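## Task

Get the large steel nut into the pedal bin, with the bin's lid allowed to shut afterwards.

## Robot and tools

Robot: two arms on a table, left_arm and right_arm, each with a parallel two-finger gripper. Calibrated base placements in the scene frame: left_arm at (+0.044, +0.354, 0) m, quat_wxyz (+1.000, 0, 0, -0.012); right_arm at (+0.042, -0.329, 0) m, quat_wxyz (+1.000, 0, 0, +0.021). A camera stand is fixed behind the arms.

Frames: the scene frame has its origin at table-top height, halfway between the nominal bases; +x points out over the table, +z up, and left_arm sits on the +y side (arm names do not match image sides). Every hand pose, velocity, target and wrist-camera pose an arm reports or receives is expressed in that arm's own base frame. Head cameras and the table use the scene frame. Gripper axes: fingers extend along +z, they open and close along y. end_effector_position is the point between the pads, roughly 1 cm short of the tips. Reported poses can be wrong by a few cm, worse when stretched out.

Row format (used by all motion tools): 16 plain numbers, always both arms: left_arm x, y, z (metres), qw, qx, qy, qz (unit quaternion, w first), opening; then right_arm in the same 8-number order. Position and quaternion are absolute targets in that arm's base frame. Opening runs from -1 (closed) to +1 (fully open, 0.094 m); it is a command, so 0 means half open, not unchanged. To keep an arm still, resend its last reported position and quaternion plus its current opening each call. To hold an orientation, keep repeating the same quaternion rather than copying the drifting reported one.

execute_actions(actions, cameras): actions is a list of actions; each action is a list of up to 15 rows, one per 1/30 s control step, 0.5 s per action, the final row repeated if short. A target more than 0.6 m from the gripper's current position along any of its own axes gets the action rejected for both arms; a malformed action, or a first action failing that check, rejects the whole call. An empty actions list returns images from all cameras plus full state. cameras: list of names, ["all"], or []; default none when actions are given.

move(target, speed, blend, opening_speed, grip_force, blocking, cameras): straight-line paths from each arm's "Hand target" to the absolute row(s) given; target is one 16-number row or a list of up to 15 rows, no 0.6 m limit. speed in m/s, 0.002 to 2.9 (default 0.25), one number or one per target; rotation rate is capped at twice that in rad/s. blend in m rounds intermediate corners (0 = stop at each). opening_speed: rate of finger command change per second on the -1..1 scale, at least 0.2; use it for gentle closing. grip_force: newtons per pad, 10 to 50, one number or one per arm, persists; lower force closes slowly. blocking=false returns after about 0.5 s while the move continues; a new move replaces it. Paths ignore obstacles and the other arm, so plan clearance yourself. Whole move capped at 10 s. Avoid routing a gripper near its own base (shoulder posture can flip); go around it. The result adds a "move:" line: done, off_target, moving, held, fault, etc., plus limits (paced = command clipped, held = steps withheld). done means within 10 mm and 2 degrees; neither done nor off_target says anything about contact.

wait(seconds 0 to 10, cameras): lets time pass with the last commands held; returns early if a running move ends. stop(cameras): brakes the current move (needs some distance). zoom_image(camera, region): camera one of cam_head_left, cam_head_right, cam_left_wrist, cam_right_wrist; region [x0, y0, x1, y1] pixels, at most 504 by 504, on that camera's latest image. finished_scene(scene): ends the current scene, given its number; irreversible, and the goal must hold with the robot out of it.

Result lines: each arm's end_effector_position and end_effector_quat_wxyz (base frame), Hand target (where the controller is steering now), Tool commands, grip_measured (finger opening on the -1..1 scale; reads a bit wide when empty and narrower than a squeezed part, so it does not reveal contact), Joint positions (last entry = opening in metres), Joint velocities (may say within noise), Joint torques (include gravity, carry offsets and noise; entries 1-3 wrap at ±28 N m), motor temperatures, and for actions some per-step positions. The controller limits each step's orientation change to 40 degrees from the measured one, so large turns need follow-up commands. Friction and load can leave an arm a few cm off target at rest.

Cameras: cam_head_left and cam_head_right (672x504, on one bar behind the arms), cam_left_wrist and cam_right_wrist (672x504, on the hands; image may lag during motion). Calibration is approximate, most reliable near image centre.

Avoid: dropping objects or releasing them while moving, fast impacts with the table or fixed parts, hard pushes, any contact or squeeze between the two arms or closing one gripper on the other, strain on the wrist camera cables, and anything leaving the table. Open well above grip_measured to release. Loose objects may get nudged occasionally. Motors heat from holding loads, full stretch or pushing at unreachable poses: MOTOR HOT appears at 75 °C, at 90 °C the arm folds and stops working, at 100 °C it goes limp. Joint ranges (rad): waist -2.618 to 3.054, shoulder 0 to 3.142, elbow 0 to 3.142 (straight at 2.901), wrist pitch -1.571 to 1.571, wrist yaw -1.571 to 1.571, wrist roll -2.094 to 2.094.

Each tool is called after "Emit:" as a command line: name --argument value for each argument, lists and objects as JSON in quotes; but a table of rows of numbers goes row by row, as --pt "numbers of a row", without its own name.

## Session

Emit:
execute_actions --actions '[]'

Emit:
zoom_image --camera "cam_head_left" --region '[200, 60, 500, 285]'

Scene clock: 0.00 s.
left_arm: end_effector_position=(+0.4165, +0.0119, +0.1431) grip_measured=+1.000 end_effector_quat_wxyz=(+0.633, -0.030, +0.773, -0.003) | right_arm: end_effector_position=(+0.4045, +0.0286, +0.1142) grip_measured=+1.000 end_effector_quat_wxyz=(+0.608, -0.038, +0.792, +0.047)
Joint positions: left_arm=[0.021 1.512 0.422 0.892 -0.013 -0.047 0.094] | right_arm=[0.025 1.552 0.372 0.919 -0.096 0.003 0.094]
Joint velocities: within noise
Joint torques (N m): no reading
Motor temperatures (°C): left_arm=[22 22 25 22 23 21 22] | right_arm=[21 21 25 21 19 22 23]
Heat: left arm: 25 °C; right arm: 25 °C.
Hand target: left_arm +0.4176, +0.0120, +0.1468; +0.637, -0.030, +0.771, -0.003 | right_arm +0.4070, +0.0288, +0.1221; +0.616, -0.039, +0.785, +0.047
Tool commands: left_gripper/opening=+1.0 right_gripper/opening=+1.0
camera_calibration:
cam_left_wrist: T_world_to_cam=[[0.0475217, -0.99587, 0.0773639, -0.02181], [-0.488628, -0.0907286, -0.867762, 0.364576], [0.871197, 0.00343539, -0.490922, -0.184696], [0, 0, 0, 1]] pos_world=[0.340085, 0.011992, 0.227381]
cam_right_wrist: T_world_to_cam=[[0.0828455, -0.996547, -0.00560154, -0.0100078], [-0.533133, -0.0395704, -0.845106, 0.350443], [0.841965, 0.0729996, -0.53457, -0.173487], [0, 0, 0, 1]] pos_world=[0.333732, 0.0165584, 0.203364]

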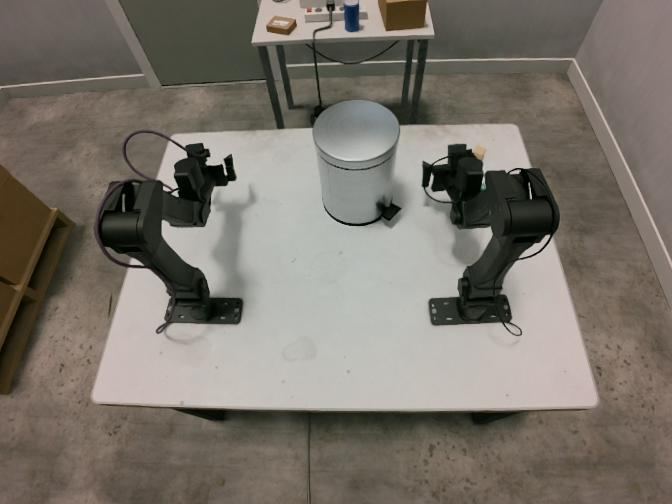

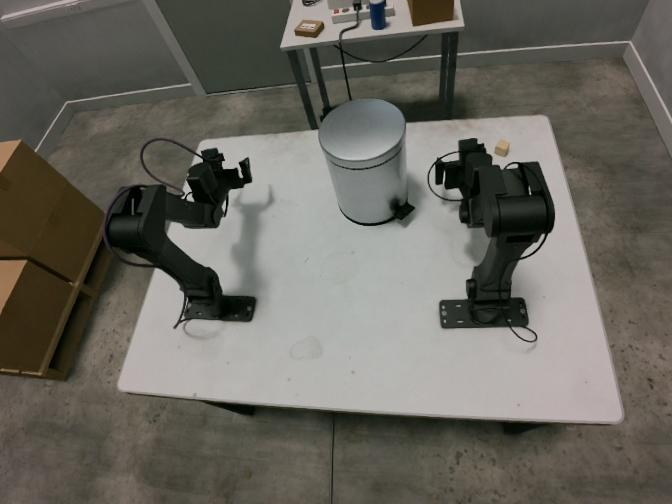

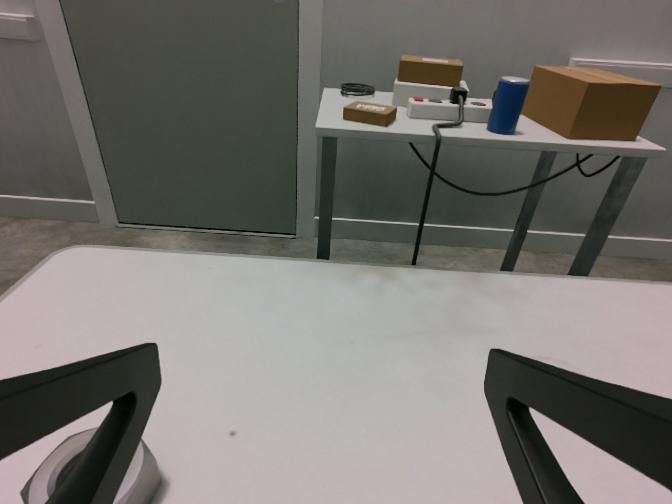

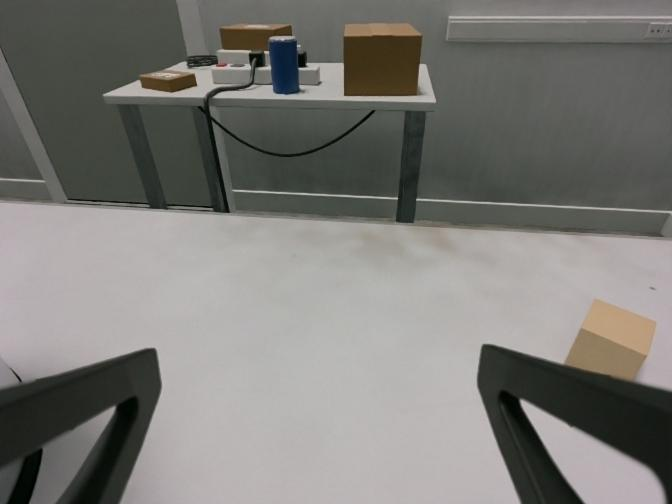

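Scaled by 1.680.

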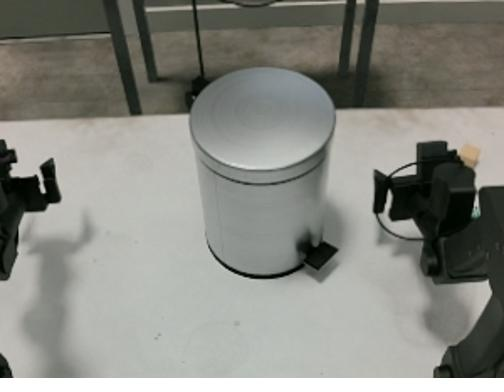

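Emit:
move --pt "0.42 0.06 0.16 0.633 -0.03 0.773 -0.003 1 0.27 -0.02 0.17 0.5 -0.05 0.86 0.04 -1" --pt "0.42 0.11 0.15 0.172 -0.129 0.976 0.023 1 0.20 0.09 0.17 0.326 -0.283 0.897 0.103 -1" --speed 0.4 --blend 0.03 --cameras '["all"]'

Scene clock: 23.30 s.
left_arm: end_effector_position=(+0.4170, +0.1051, +0.1482) grip_measured=+1.000 end_effector_quat_wxyz=(+0.173, -0.121, +0.977, +0.020) | right_arm: end_effector_position=(+0.1974, +0.0889, +0.1587) grip_measured=-0.995 end_effector_quat_wxyz=(+0.314, -0.283, +0.900, +0.104)
Joint positions: left_arm=[0.245 1.848 1.652 -1.024 0.002 -0.002 0.094] | right_arm=[0.205 0.727 0.736 -0.949 -0.257 -0.319 0]
Joint torques (N m): left_arm=[0.57 -8.28 8.27 0.85 -0.05 -0.07] | right_arm=[0.4 -0.01 7.79 1.23 -0.11 0.05]
Heat: left arm: 26 °C; right arm: 26 °C.
Hand target: left_arm +0.4199, +0.1100, +0.1499; +0.172, -0.129, +0.976, +0.023 | right_arm +0.1999, +0.0899, +0.1698; +0.326, -0.283, +0.896, +0.103
Off the commanded pose: left_arm 0.006 m, 1 deg | right_arm 0.012 m, 1 deg.
move: off_target (right_arm)
camera_calibration:
cam_left_wrist: T_world_to_cam=[[0.274658, -0.961416, 0.0155441, -0.0186245], [-0.960827, -0.275042, -0.0341178, 0.470338], [0.0370767, -0.00556441, -0.999297, 0.24112], [0, 0, 0, 1]] pos_world=[0.448089, 0.112798, 0.257287]
cam_right_wrist: T_world_to_cam=[[0.561961, -0.826663, 0.0287697, -0.0476626], [-0.764685, -0.532461, -0.362962, 0.292994], [0.315366, 0.181971, -0.93136, 0.177498], [0, 0, 0, 1]] pos_world=[0.194855, 0.0843072, 0.273032]

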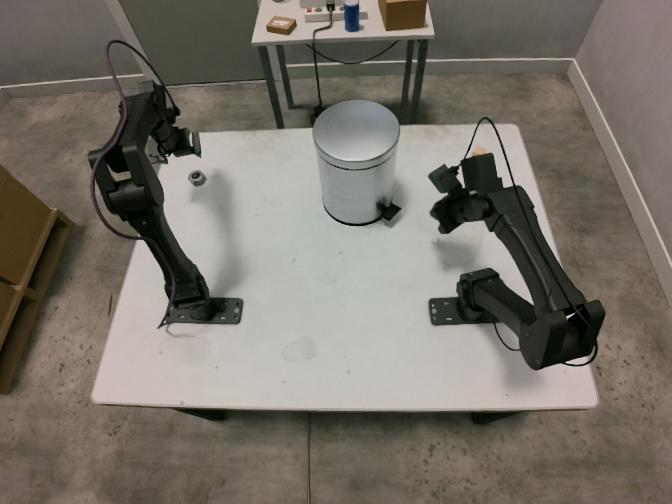

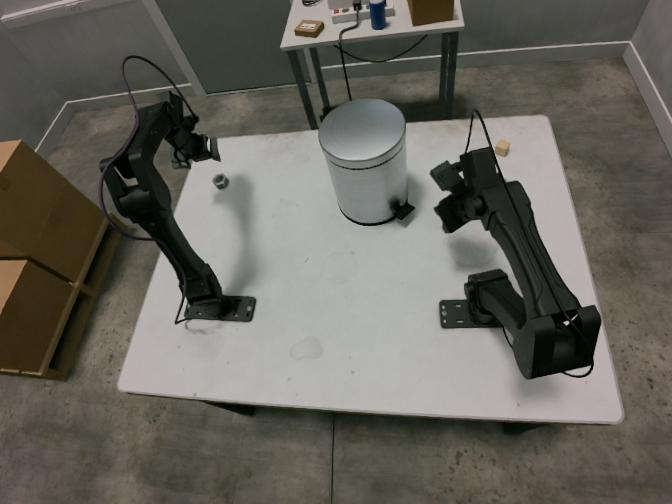

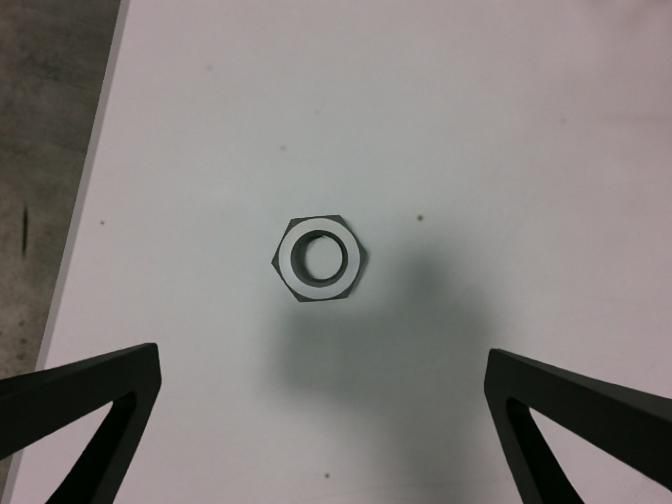

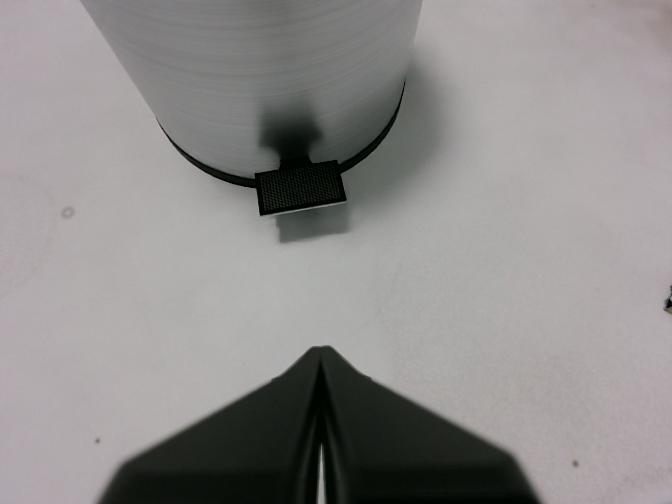

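Emit:
move --target '[0.45,0.119,0.065,0.155,0.103,0.983,-0.016,1,0.28,0.157,0.12,0.326,-0.283,0.897,0.103,-1]' --cameras '["cam_left_wrist","cam_right_wrist"]'

Scene clock: 45.67 s.
left_arm: end_effector_position=(+0.4424, +0.1165, +0.0656) grip_measured=+1.000 end_effector_quat_wxyz=(+0.144, +0.099, +0.985, -0.014) | right_arm: end_effector_position=(+0.2754, +0.1544, +0.1160) grip_measured=-0.995 end_effector_quat_wxyz=(+0.316, -0.284, +0.899, +0.103)
Joint positions: left_arm=[0.31 2.068 1.652 -0.899 0.139 0.492 0.094] | right_arm=[0.445 1.152 0.72 -0.469 -0.11 -0.128 0]
Joint torques (N m): left_arm=[0.49 -10.33 6.83 0.98 0.25 0.13] | right_arm=[0.43 -3.02 6.02 1.5 0.02 0.07]
Heat: left arm: 27 °C; right arm: 28 °C.
Hand target: left_arm +0.4498, +0.1189, +0.0652; +0.155, +0.103, +0.982, -0.016 | right_arm +0.2798, +0.1569, +0.1201; +0.326, -0.283, +0.896, +0.103
Off the commanded pose: left_arm 0.008 m, 1 deg | right_arm 0.007 m, 1 deg.
move: done
camera_calibration:
cam_left_wrist: T_world_to_cam=[[-0.166243, -0.986032, 0.0101568, 0.184897], [-0.985702, 0.166457, 0.026166, 0.450699], [-0.0274912, -0.00566169, -0.999606, 0.186396], [0, 0, 0, 1]] pos_world=[0.480117, 0.108348, 0.172652]
cam_right_wrist: T_world_to_cam=[[0.563547, -0.825444, 0.032506, -0.0372061], [-0.76199, -0.534617, -0.365453, 0.371985], [0.319039, 0.181181, -0.930262, 0.10017], [0, 0, 0, 1]] pos_world=[0.272458, 0.150009, 0.230337]
Images, in order (width x height): cam_left_wrist 672x504, cam_right_wrist 672x504.

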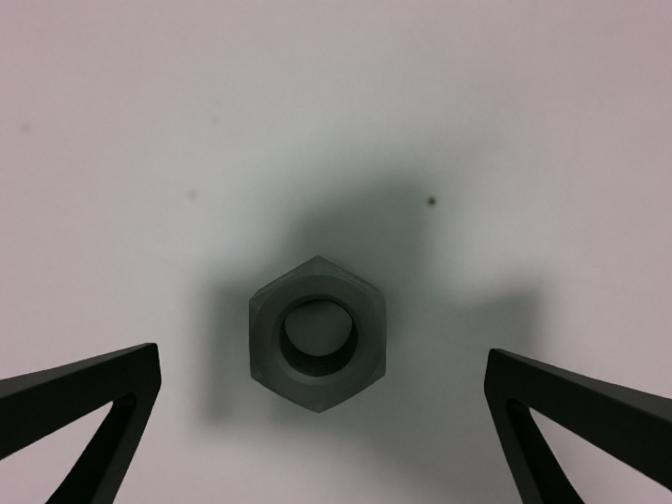

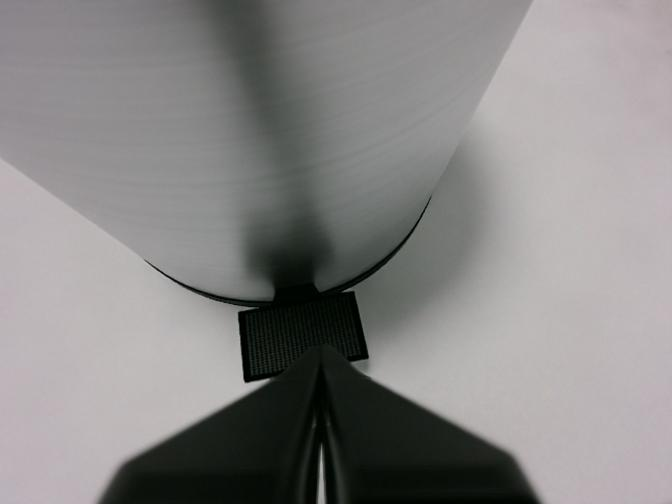

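Emit:
move --pt "0.449 0.121 0.02 0.155 0.103 0.983 -0.016 1 0.28 0.157 0.12 0.326 -0.283 0.897 0.103 -1" --pt "0.449 0.121 0.02 0.155 0.103 0.983 -0.016 -0.4 0.28 0.157 0.12 0.326 -0.283 0.897 0.103 -1" --speed 0.08 --opening_speed 0.6 --cameras '["cam_left_wrist"]'

Scene clock: 57.93 s.
left_arm: end_effector_position=(+0.4493, +0.1200, +0.0289) grip_measured=-0.036 end_effector_quat_wxyz=(+0.156, +0.100, +0.983, -0.011) | right_arm: end_effector_position=(+0.2756, +0.1545, +0.1161) grip_measured=-0.995 end_effector_quat_wxyz=(+0.316, -0.284, +0.899, +0.103)
Joint positions: left_arm=[0.315 2.111 1.56 -0.741 0.144 0.498 0.045] | right_arm=[0.445 1.152 0.72 -0.468 -0.11 -0.128 0]
Joint torques (N m): left_arm=[0.53 -10.39 4.78 1.02 0.2 0.12] | right_arm=[0.39 -3.02 6.02 1.51 -0.01 0.05]
Heat: left arm: 27 °C; right arm: 28 °C.
Hand target: left_arm +0.4488, +0.1210, +0.0202; +0.155, +0.103, +0.982, -0.016 | right_arm +0.2799, +0.1570, +0.1201; +0.326, -0.283, +0.896, +0.103
Off the commanded pose: left_arm 0.009 m, 1 deg | right_arm 0.006 m, 1 deg.
move: done
camera_calibration:
cam_left_wrist: T_world_to_cam=[[-0.169163, -0.985586, 0.00182492, 0.191405], [-0.985586, 0.169166, 0.00198685, 0.458135], [-0.00226693, -0.00146252, -0.999996, 0.138024], [0, 0, 0, 1]] pos_world=[0.484222, 0.111347, 0.136764]
Images, in order (width x height): cam_left_wrist 672x504.

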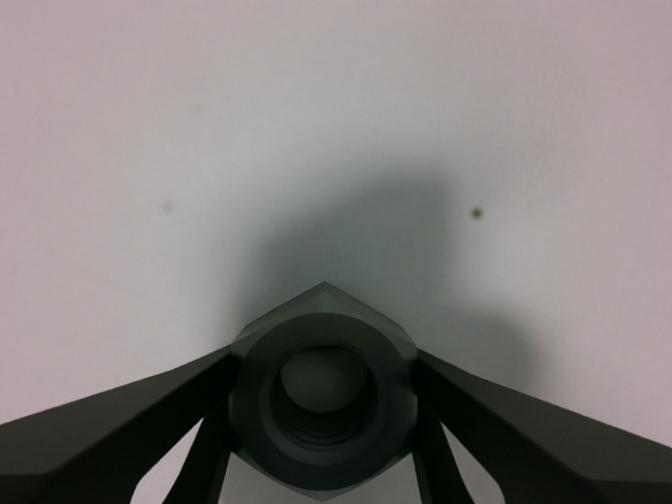

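Emit:
move --pt "0.445 0.118 0.13 0.155 0.103 0.983 -0.016 -0.4 0.28 0.157 0.12 0.326 -0.283 0.897 0.103 -1" --pt "0.35 -0.04 0.35 0.24 0.12 0.96 -0.04 -0.4 0.28 0.157 0.12 0.326 -0.283 0.897 0.103 -1" --pt "0.25 -0.28 0.40 0.310 0.398 0.852 -0.145 -0.4 0.28 0.157 0.12 0.326 -0.283 0.897 0.103 -1" --speed '[0.15,0.3,0.3]' --blend '[0.03,0.05,0]' --cameras '["all"]'

Scene clock: 70.80 s.
left_arm: end_effector_position=(+0.2473, -0.2787, +0.3873) grip_measured=-0.037 end_effector_quat_wxyz=(+0.305, +0.402, +0.851, -0.144) | right_arm: end_effector_position=(+0.2756, +0.1545, +0.1161) grip_measured=-0.995 end_effector_quat_wxyz=(+0.316, -0.284, +0.899, +0.103)
Joint positions: left_arm=[-0.832 1.731 2.417 -1.569 0.033 0.04 0.045] | right_arm=[0.445 1.152 0.72 -0.468 -0.11 -0.128 0]
Joint torques (N m): left_arm=[-0.05 -6.69 6.75 1.6 -0.02 -0.07] | right_arm=[0.43 -3.04 6.04 1.5 -0.01 0.06]
Heat: left arm: 27 °C; right arm: 28 °C.
Hand target: left_arm +0.2497, -0.2798, +0.3995; +0.326, +0.395, +0.846, -0.152 | right_arm +0.2799, +0.1570, +0.1201; +0.326, -0.283, +0.896, +0.103
Off the commanded pose: left_arm 0.013 m, 1 deg | right_arm 0.006 m, 1 deg.
joint read past its limit (left arm) — joint 4 (wrist pitch), lower limit.
joint sent to its limit (left arm) — joint 4 (wrist pitch), lower limit. The joint targets still meet the commanded pose.
move: off_target (left_arm)
camera_calibration:
cam_left_wrist: T_world_to_cam=[[-0.756476, -0.653602, 0.0234115, -0.00695414], [-0.615406, 0.699237, -0.36379, 0.523705], [0.221404, -0.289606, -0.931187, 0.33313], [0, 0, 0, 1]] pos_world=[0.243274, -0.274263, 0.500888]
cam_right_wrist: T_world_to_cam=[[0.563564, -0.825428, 0.0326222, -0.0372434], [-0.761721, -0.534538, -0.366127, 0.372092], [0.319649, 0.181487, -0.929993, 0.0999893], [0, 0, 0, 1]] pos_world=[0.272458, 0.150009, 0.230437]

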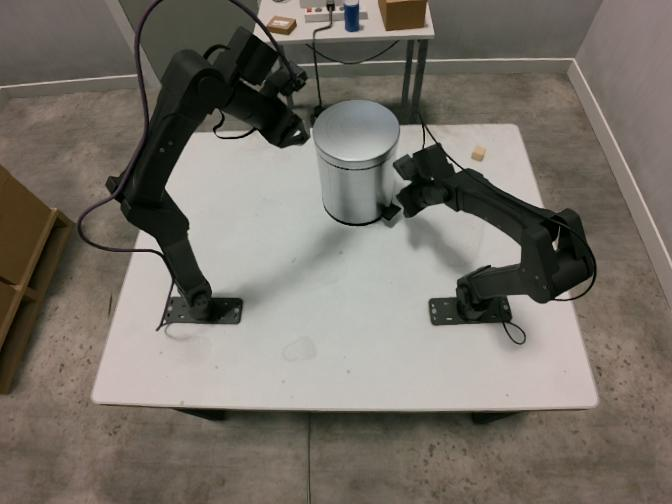

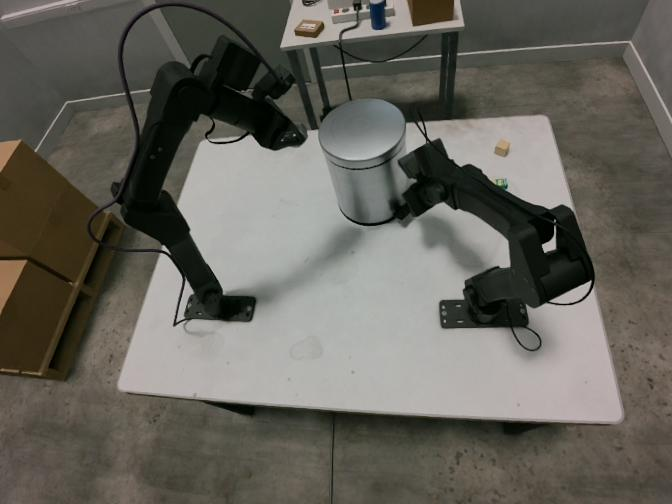

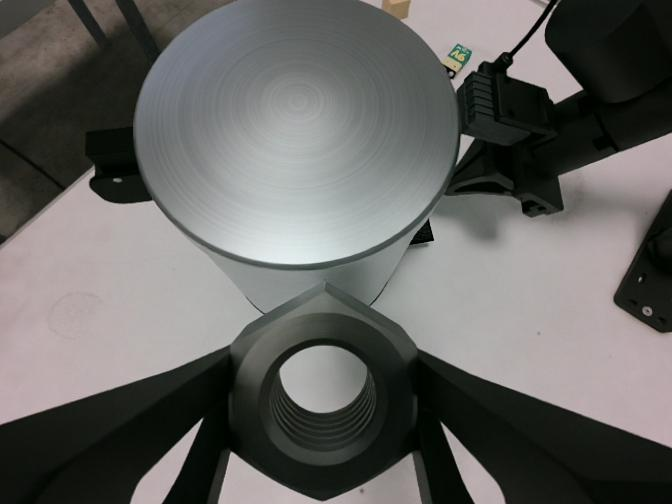

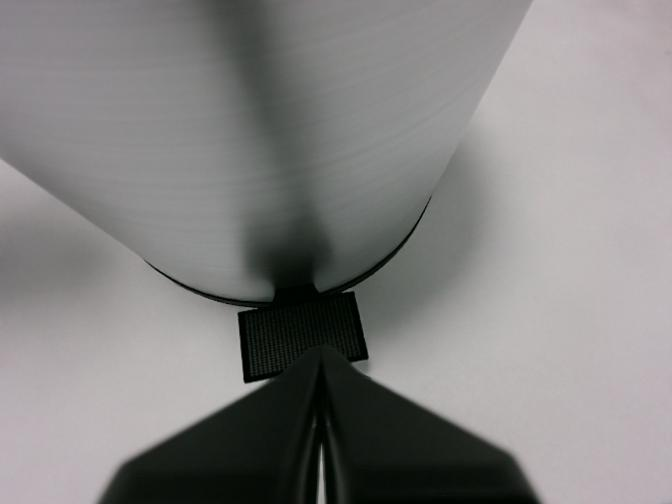

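Emit:
move --pt "0.247 -0.279 0.40 0.310 0.398 0.852 -0.145 -0.4 0.285 0.166 0.075 0.326 -0.283 0.897 0.103 -1" --pt "0.247 -0.279 0.40 0.310 0.398 0.852 -0.145 -0.4 0.288 0.169 0.028 0.326 -0.283 0.897 0.103 -1" --speed '[0.15,0.05]' --cameras '["cam_left_wrist","cam_right_wrist"]'

Scene clock: 82.27 s.
left_arm: end_effector_position=(+0.2478, -0.2782, +0.3873) grip_measured=-0.037 end_effector_quat_wxyz=(+0.305, +0.400, +0.852, -0.143) | right_arm: end_effector_position=(+0.2927, +0.1702, +0.0452) grip_measured=-0.995 end_effector_quat_wxyz=(+0.347, -0.279, +0.889, +0.110)
Joint positions: left_arm=[-0.832 1.731 2.417 -1.569 0.029 0.035 0.045] | right_arm=[0.475 1.36 0.497 0.032 -0.092 -0.099 0]
Joint torques (N m): left_arm=[-0.55 -7.68 5.75 1.61 -0.01 -0.07] | right_arm=[0.68 -1.09 4.22 1.45 0.05 0.01]
Heat: left arm: 27 °C; right arm: 28 °C.
Hand target: left_arm +0.2468, -0.2788, +0.3995; +0.325, +0.395, +0.846, -0.152 | right_arm +0.2871, +0.1685, +0.0290; +0.326, -0.283, +0.896, +0.103
Off the commanded pose: left_arm 0.013 m, 1 deg | right_arm 0.018 m, 3 deg.
joint read past its limit (left arm) — joint 4 (wrist pitch), lower limit.
joint sent to its limit (left arm) — joint 4 (wrist pitch), lower limit. The joint targets still meet the commanded pose.
move: off_target (left_arm, right_arm)
camera_calibration:
cam_left_wrist: T_world_to_cam=[[-0.752405, -0.658295, 0.0231034, -0.00843158], [-0.619708, 0.695542, -0.363571, 0.523625], [0.223268, -0.28787, -0.93128, 0.333109], [0, 0, 0, 1]] pos_world=[0.243778, -0.273861, 0.500788]
cam_right_wrist: T_world_to_cam=[[0.558113, -0.828961, 0.0365006, -0.0295964], [-0.740903, -0.517667, -0.427884, 0.361452], [0.373594, 0.211764, -0.903096, 0.00359429], [0, 0, 0, 1]] pos_world=[0.282976, 0.161816, 0.158986]
Images, in order (width x height): cam_left_wrist 672x504, cam_right_wrist 672x504.

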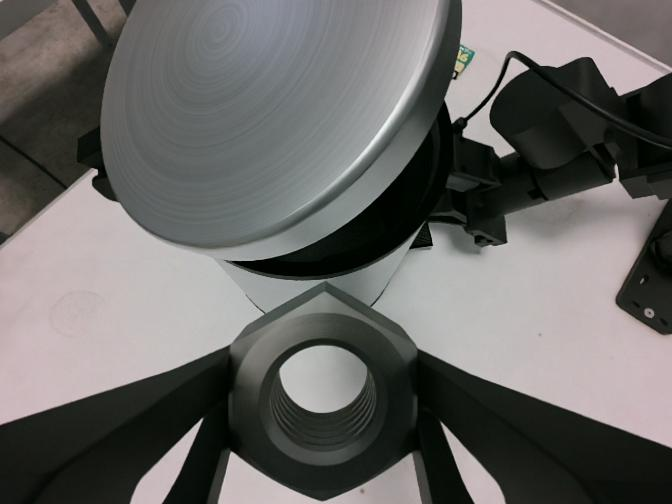

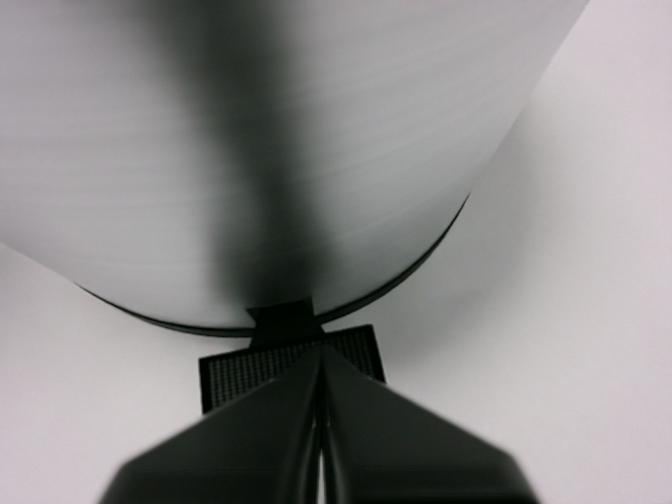

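Emit:
move --target '[0.247,-0.279,0.40,0.310,0.398,0.852,-0.145,-0.4,0.281,0.166,0.003,0.326,-0.283,0.897,0.103,-1]' --speed 0.05 --cameras '["cam_left_wrist","cam_right_wrist"]'

Scene clock: 86.43 s.
left_arm: end_effector_position=(+0.2478, -0.2782, +0.3873) grip_measured=-0.037 end_effector_quat_wxyz=(+0.305, +0.400, +0.852, -0.143) | right_arm: end_effector_position=(+0.2936, +0.1708, +0.0292) grip_measured=-0.995 end_effector_quat_wxyz=(+0.363, -0.279, +0.882, +0.112)
Joint positions: left_arm=[-0.832 1.731 2.417 -1.569 0.029 0.035 0.045] | right_arm=[0.477 1.417 0.427 0.195 -0.09 -0.099 0]
Joint torques (N m): left_arm=[-0.57 -7.68 5.79 1.62 -0.01 -0.07] | right_arm=[0.68 -0.92 3.18 1.29 0.04 0.02]
Heat: left arm: 27 °C; right arm: 27 °C.
Hand target: left_arm +0.2468, -0.2788, +0.3995; +0.325, +0.395, +0.846, -0.152 | right_arm +0.2796, +0.1650, +0.0048; +0.326, -0.283, +0.896, +0.103
Off the commanded pose: left_arm 0.013 m, 1 deg | right_arm 0.029 m, 5 deg.
joint read past its limit (left arm) — joint 4 (wrist pitch), lower limit.
joint sent to its limit (left arm) — joint 4 (wrist pitch), lower limit. The joint targets still meet the commanded pose.
move: off_target (left_arm, right_arm)
camera_calibration:
cam_left_wrist: T_world_to_cam=[[-0.752405, -0.658295, 0.0231034, -0.00843158], [-0.619708, 0.695542, -0.363571, 0.523625], [0.223268, -0.28787, -0.93128, 0.333109], [0, 0, 0, 1]] pos_world=[0.243778, -0.273861, 0.500788]
cam_right_wrist: T_world_to_cam=[[0.556685, -0.82965, 0.0422155, -0.0285625], [-0.726704, -0.510972, -0.45914, 0.351175], [0.402496, 0.224918, -0.88736, -0.0225716], [0, 0, 0, 1]] pos_world=[0.280186, 0.16082, 0.142415]
Images, in order (width x height): cam_left_wrist 672x504, cam_right_wrist 672x504.

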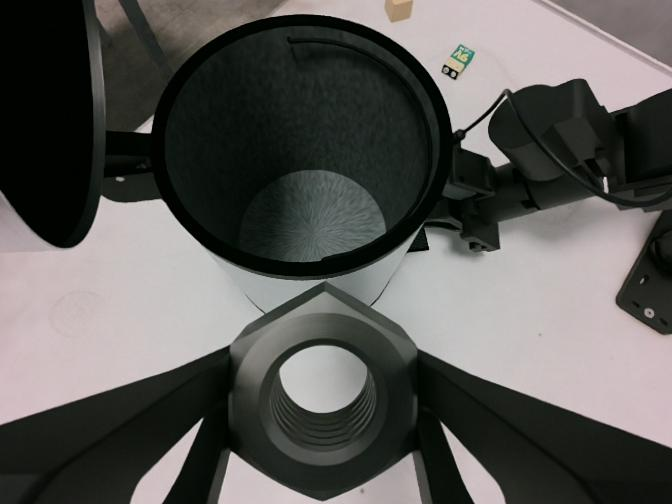

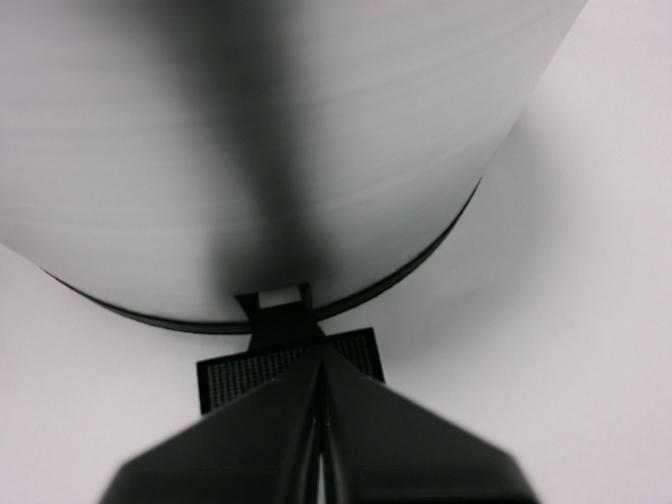

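Emit:
move --pt "0.345 -0.380 0.38 0.295 0.39 0.86 -0.13 -0.4 0.281 0.166 0.003 0.326 -0.283 0.897 0.103 -1" --pt "0.373 -0.411 0.31 0.2375 0.385 0.886 -0.103 -0.4 0.281 0.166 0.003 0.326 -0.283 0.897 0.103 -1" --speed 0.2 --blend 0.03 --cameras '["cam_left_wrist","cam_head_left"]'

Scene clock: 95.13 s.
left_arm: end_effector_position=(+0.3685, -0.4017, +0.2886) grip_measured=-0.037 end_effector_quat_wxyz=(+0.309, +0.377, +0.862, -0.136) | right_arm: end_effector_position=(+0.2937, +0.1709, +0.0295) grip_measured=-0.995 end_effector_quat_wxyz=(+0.364, -0.279, +0.882, +0.112)
Joint positions: left_arm=[-0.832 2.328 2.838 -1.392 -0.004 -0.005 0.045] | right_arm=[0.477 1.417 0.427 0.195 -0.09 -0.099 0]
Joint torques (N m): left_arm=[-0.77 -13.3 7.23 1.9 -0.05 -0.05] | right_arm=[0.7 -0.9 3.06 1.31 0.04 0.02]
Heat: left arm: 27 °C; right arm: 27 °C.
Hand target: left_arm +0.3715, -0.4095, +0.3096; +0.343, +0.370, +0.850, -0.151 | right_arm +0.2796, +0.1650, +0.0049; +0.326, -0.283, +0.896, +0.103
Off the commanded pose: left_arm 0.024 m, 9 deg | right_arm 0.030 m, 5 deg.
elbow stopped short (left arm): the move would have taken joint 3 (elbow) straighter than the controller allows.
move: off_target (left_arm, right_arm)
camera_calibration:
cam_left_wrist: T_world_to_cam=[[-0.716905, -0.696769, 0.0236884, -0.025423], [-0.655445, 0.66203, -0.363468, 0.648087], [0.237571, -0.276098, -0.931306, 0.178273], [0, 0, 0, 1]] pos_world=[0.364207, -0.397546, 0.402188]
Images, in order (width x height): cam_head_left 672x504, cam_left_wrist 672x504.

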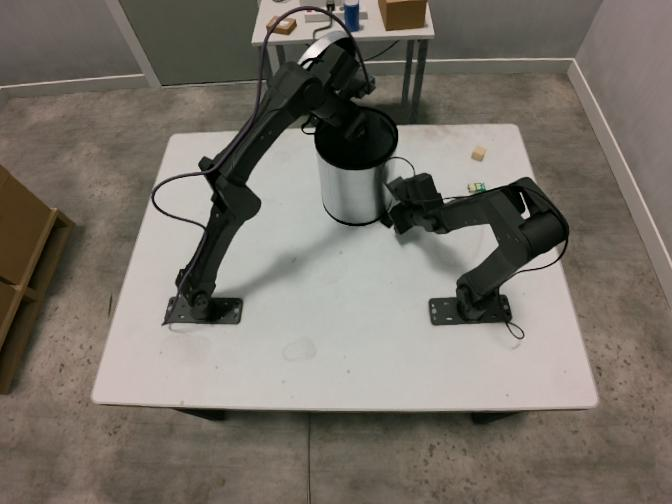

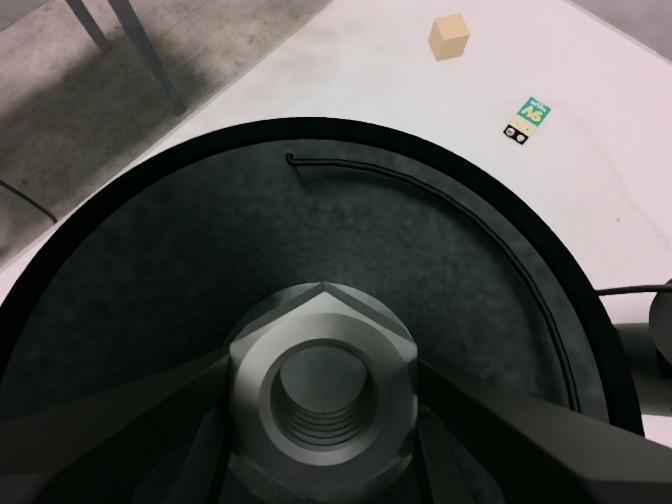

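Emit:
move --pt "0.389 -0.422 0.17 0.2375 0.385 0.886 -0.103 -0.4 0.281 0.166 0.003 0.326 -0.283 0.897 0.103 -1" --pt "0.389 -0.422 0.13 0.2375 0.385 0.886 -0.103 -0.4 0.281 0.166 0.003 0.326 -0.283 0.897 0.103 -1" --speed '[0.15,0.08]' --blend '[0.01,0]' --cameras '["cam_left_wrist","cam_head_left"]'

Scene clock: 103.87 s.
left_arm: end_effector_position=(+0.3821, -0.4167, +0.1075) grip_measured=-0.037 end_effector_quat_wxyz=(+0.205, +0.391, +0.893, -0.089) | right_arm: end_effector_position=(+0.2937, +0.1709, +0.0295) grip_measured=-0.995 end_effector_quat_wxyz=(+0.364, -0.279, +0.882, +0.112)
Joint positions: left_arm=[-0.832 2.348 2.212 -0.983 -0.004 -0.006 0.045] | right_arm=[0.477 1.417 0.427 0.195 -0.09 -0.099 0]
Joint torques (N m): left_arm=[0.13 -17.66 5.72 1.5 0.01 -0.01] | right_arm=[0.72 -0.88 3.08 1.31 0.04 0.03]
Heat: left arm: 27 °C; right arm: 26 °C.
Hand target: left_arm +0.3885, -0.4215, +0.1302; +0.237, +0.385, +0.886, -0.103 | right_arm +0.2796, +0.1650, +0.0049; +0.326, -0.283, +0.896, +0.103
Off the commanded pose: left_arm 0.024 m, 4 deg | right_arm 0.030 m, 5 deg.
move: off_target (left_arm, right_arm)
camera_calibration:
cam_left_wrist: T_world_to_cam=[[-0.713541, -0.700436, 0.0157322, -0.0237847], [-0.695571, 0.705539, -0.135631, 0.610149], [0.0839011, -0.107721, -0.990635, 0.137504], [0, 0, 0, 1]] pos_world=[0.395894, -0.432331, 0.219345]
Images, in order (width x height): cam_head_left 672x504, cam_left_wrist 672x504.

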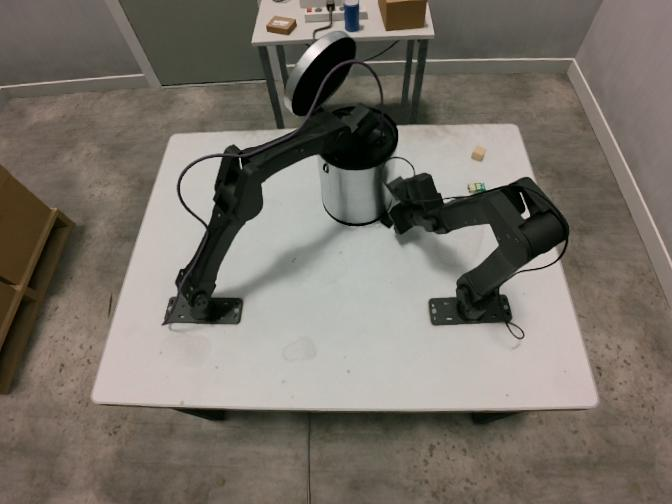

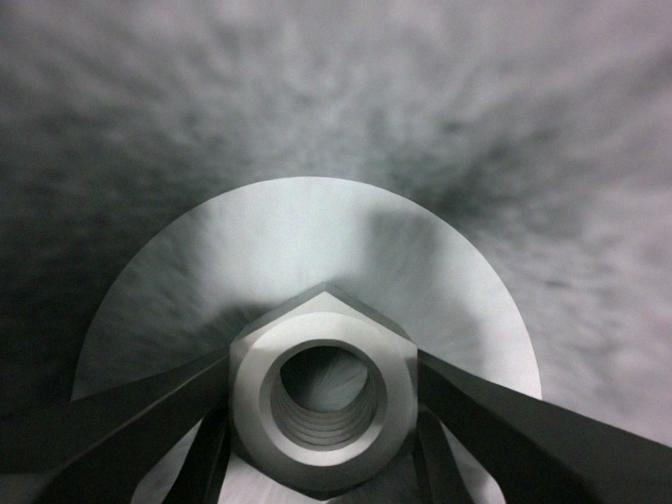

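Emit:
move --pt "0.389 -0.422 0.112 0.2375 0.385 0.886 -0.103 -0.4 0.281 0.166 0.003 0.326 -0.283 0.897 0.103 -1" --pt "0.389 -0.422 0.112 0.2375 0.385 0.886 -0.103 0.15 0.281 0.166 0.003 0.326 -0.283 0.897 0.103 -1" --speed 0.05 --opening_speed 1 --cameras '["cam_left_wrist"]'

Scene clock: 110.70 s.
left_arm: end_effector_position=(+0.3847, -0.4195, +0.0893) grip_measured=+0.148 end_effector_quat_wxyz=(+0.212, +0.390, +0.891, -0.093) | right_arm: end_effector_position=(+0.2937, +0.1709, +0.0295) grip_measured=-0.995 end_effector_quat_wxyz=(+0.364, -0.279, +0.882, +0.112)
Joint positions: left_arm=[-0.832 2.343 2.124 -0.884 -0.004 -0.006 0.054] | right_arm=[0.477 1.417 0.427 0.195 -0.09 -0.099 0]
Joint torques (N m): left_arm=[0.14 -17.96 5.82 1.33 -0.01 -0.02] | right_arm=[0.73 -0.9 3.1 1.3 0.03 0.03]
Motor temperatures (°C): left_arm=[22 28 27 26 23 21 23] | right_arm=[21 21 26 25 19 22 23]
Heat: left arm: 28 °C; right arm: 26 °C.
Hand target: left_arm +0.3887, -0.4218, +0.1119; +0.237, +0.385, +0.886, -0.103 | right_arm +0.2796, +0.1650, +0.0049; +0.326, -0.283, +0.896, +0.103
Off the commanded pose: left_arm 0.023 m, 3 deg | right_arm 0.030 m, 5 deg.
move: off_target (left_arm, right_arm); target 2's new opening was sent with left_arm's hand 0.029 m and 5 deg from that target
camera_calibration:
cam_left_wrist: T_world_to_cam=[[-0.713685, -0.700277, 0.0163071, -0.023545], [-0.69409, 0.703861, -0.151062, 0.611549], [0.0943071, -0.119129, -0.98839, 0.109966], [0, 0, 0, 1]] pos_world=[0.397295, -0.433833, 0.201455]
Images, in order (width x height): cam_left_wrist 672x504.

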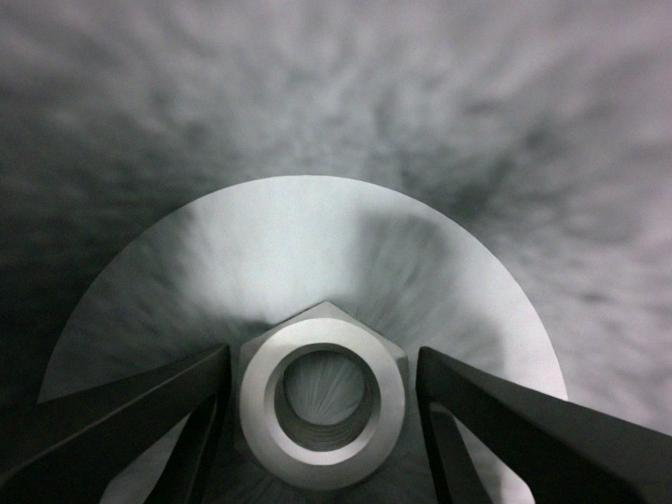

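Emit:
move --pt "0.385 -0.4205 0.13 0.2375 0.385 0.886 -0.103 0.3 0.281 0.166 0.003 0.326 -0.283 0.897 0.103 -1" --pt "0.38 -0.416 0.22 0.2375 0.385 0.886 -0.103 0.3 0.281 0.166 0.003 0.326 -0.283 0.897 0.103 -1" --pt "0.345 -0.385 0.34 0.295 0.39 0.86 -0.13 0.3 0.281 0.166 0.003 0.326 -0.283 0.897 0.103 -1" --pt "0.24 -0.26 0.38 0.310 0.398 0.852 -0.145 0.3 0.281 0.166 0.003 0.326 -0.283 0.897 0.103 -1" --pt "0.24 -0.26 0.38 0.310 0.398 0.852 -0.145 0.3 0.27 0.156 0.10 0.326 -0.283 0.897 0.103 -1" --pt "0.24 -0.26 0.38 0.310 0.398 0.852 -0.145 0.3 0.22 0.10 0.16 0.326 -0.283 0.897 0.103 -1" --speed '[0.12,0.25,0.25,0.35,0.06,0.25]' --blend '[0.01,0.02,0.03,0.01,0.01,0]' --cameras '["cam_head_left","cam_left_wrist"]'

Scene clock: 123.03 s.
left_arm: end_effector_position=(+0.2362, -0.2572, +0.3826) grip_measured=+0.298 end_effector_quat_wxyz=(+0.310, +0.395, +0.853, -0.144) | right_arm: end_effector_position=(+0.2175, +0.0979, +0.1502) grip_measured=-0.995 end_effector_quat_wxyz=(+0.316, -0.280, +0.901, +0.099)
Joint positions: left_arm=[-0.812 1.59 2.216 -1.5 0.037 0.042 0.061] | right_arm=[0.259 0.808 0.718 -0.835 -0.212 -0.271 0]
Joint torques (N m): left_arm=[0.5 -5.07 3.77 1.61 0.1 0.11] | right_arm=[-0.34 -0.57 7.54 1.22 -0.29 -0.07]
Heat: left arm: 29 °C; right arm: 26 °C.
Hand target: left_arm +0.2399, -0.2600, +0.3801; +0.310, +0.398, +0.851, -0.145 | right_arm +0.2199, +0.0999, +0.1599; +0.326, -0.283, +0.896, +0.103
Off the commanded pose: left_arm 0.005 m, 0 deg | right_arm 0.010 m, 1 deg.
elbow stopped short (left arm): the move would have taken joint 3 (elbow) straighter than the controller allows.
move: done; blend cut to 0.0092 m at target 1
camera_calibration:
cam_left_wrist: T_world_to_cam=[[-0.746258, -0.665203, 0.024578, -0.00711692], [-0.62436, 0.686681, -0.372348, 0.502332], [0.230809, -0.293213, -0.927768, 0.332924], [0, 0, 0, 1]] pos_world=[0.231483, -0.252059, 0.496094]
Images, in order (width x height): cam_head_left 672x504, cam_left_wrist 672x504.

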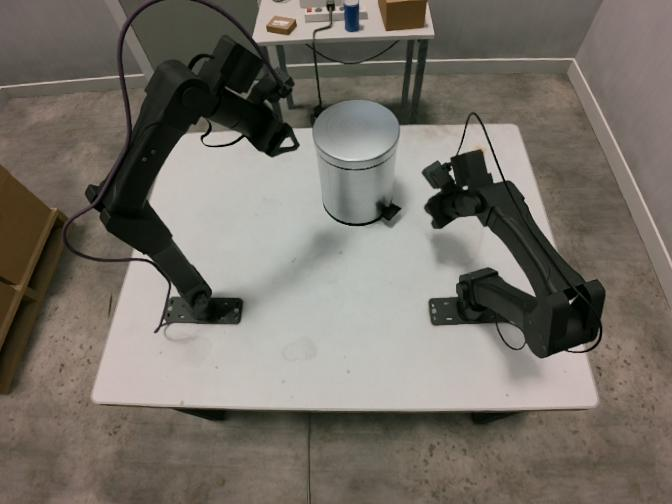

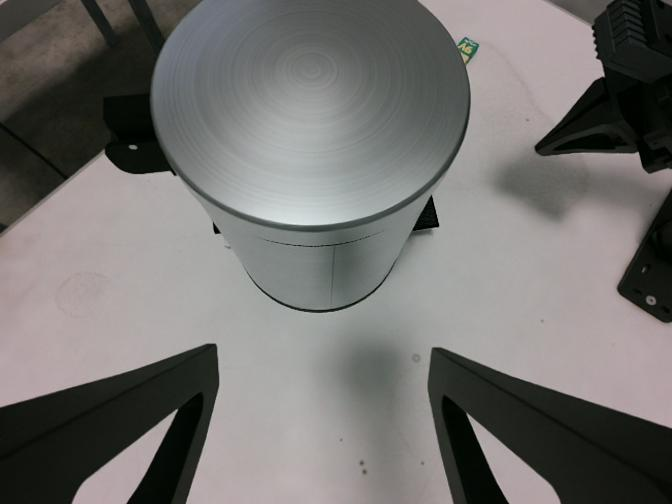

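Emit:
finished_scene --scene 3

The scene is finished: the task was done.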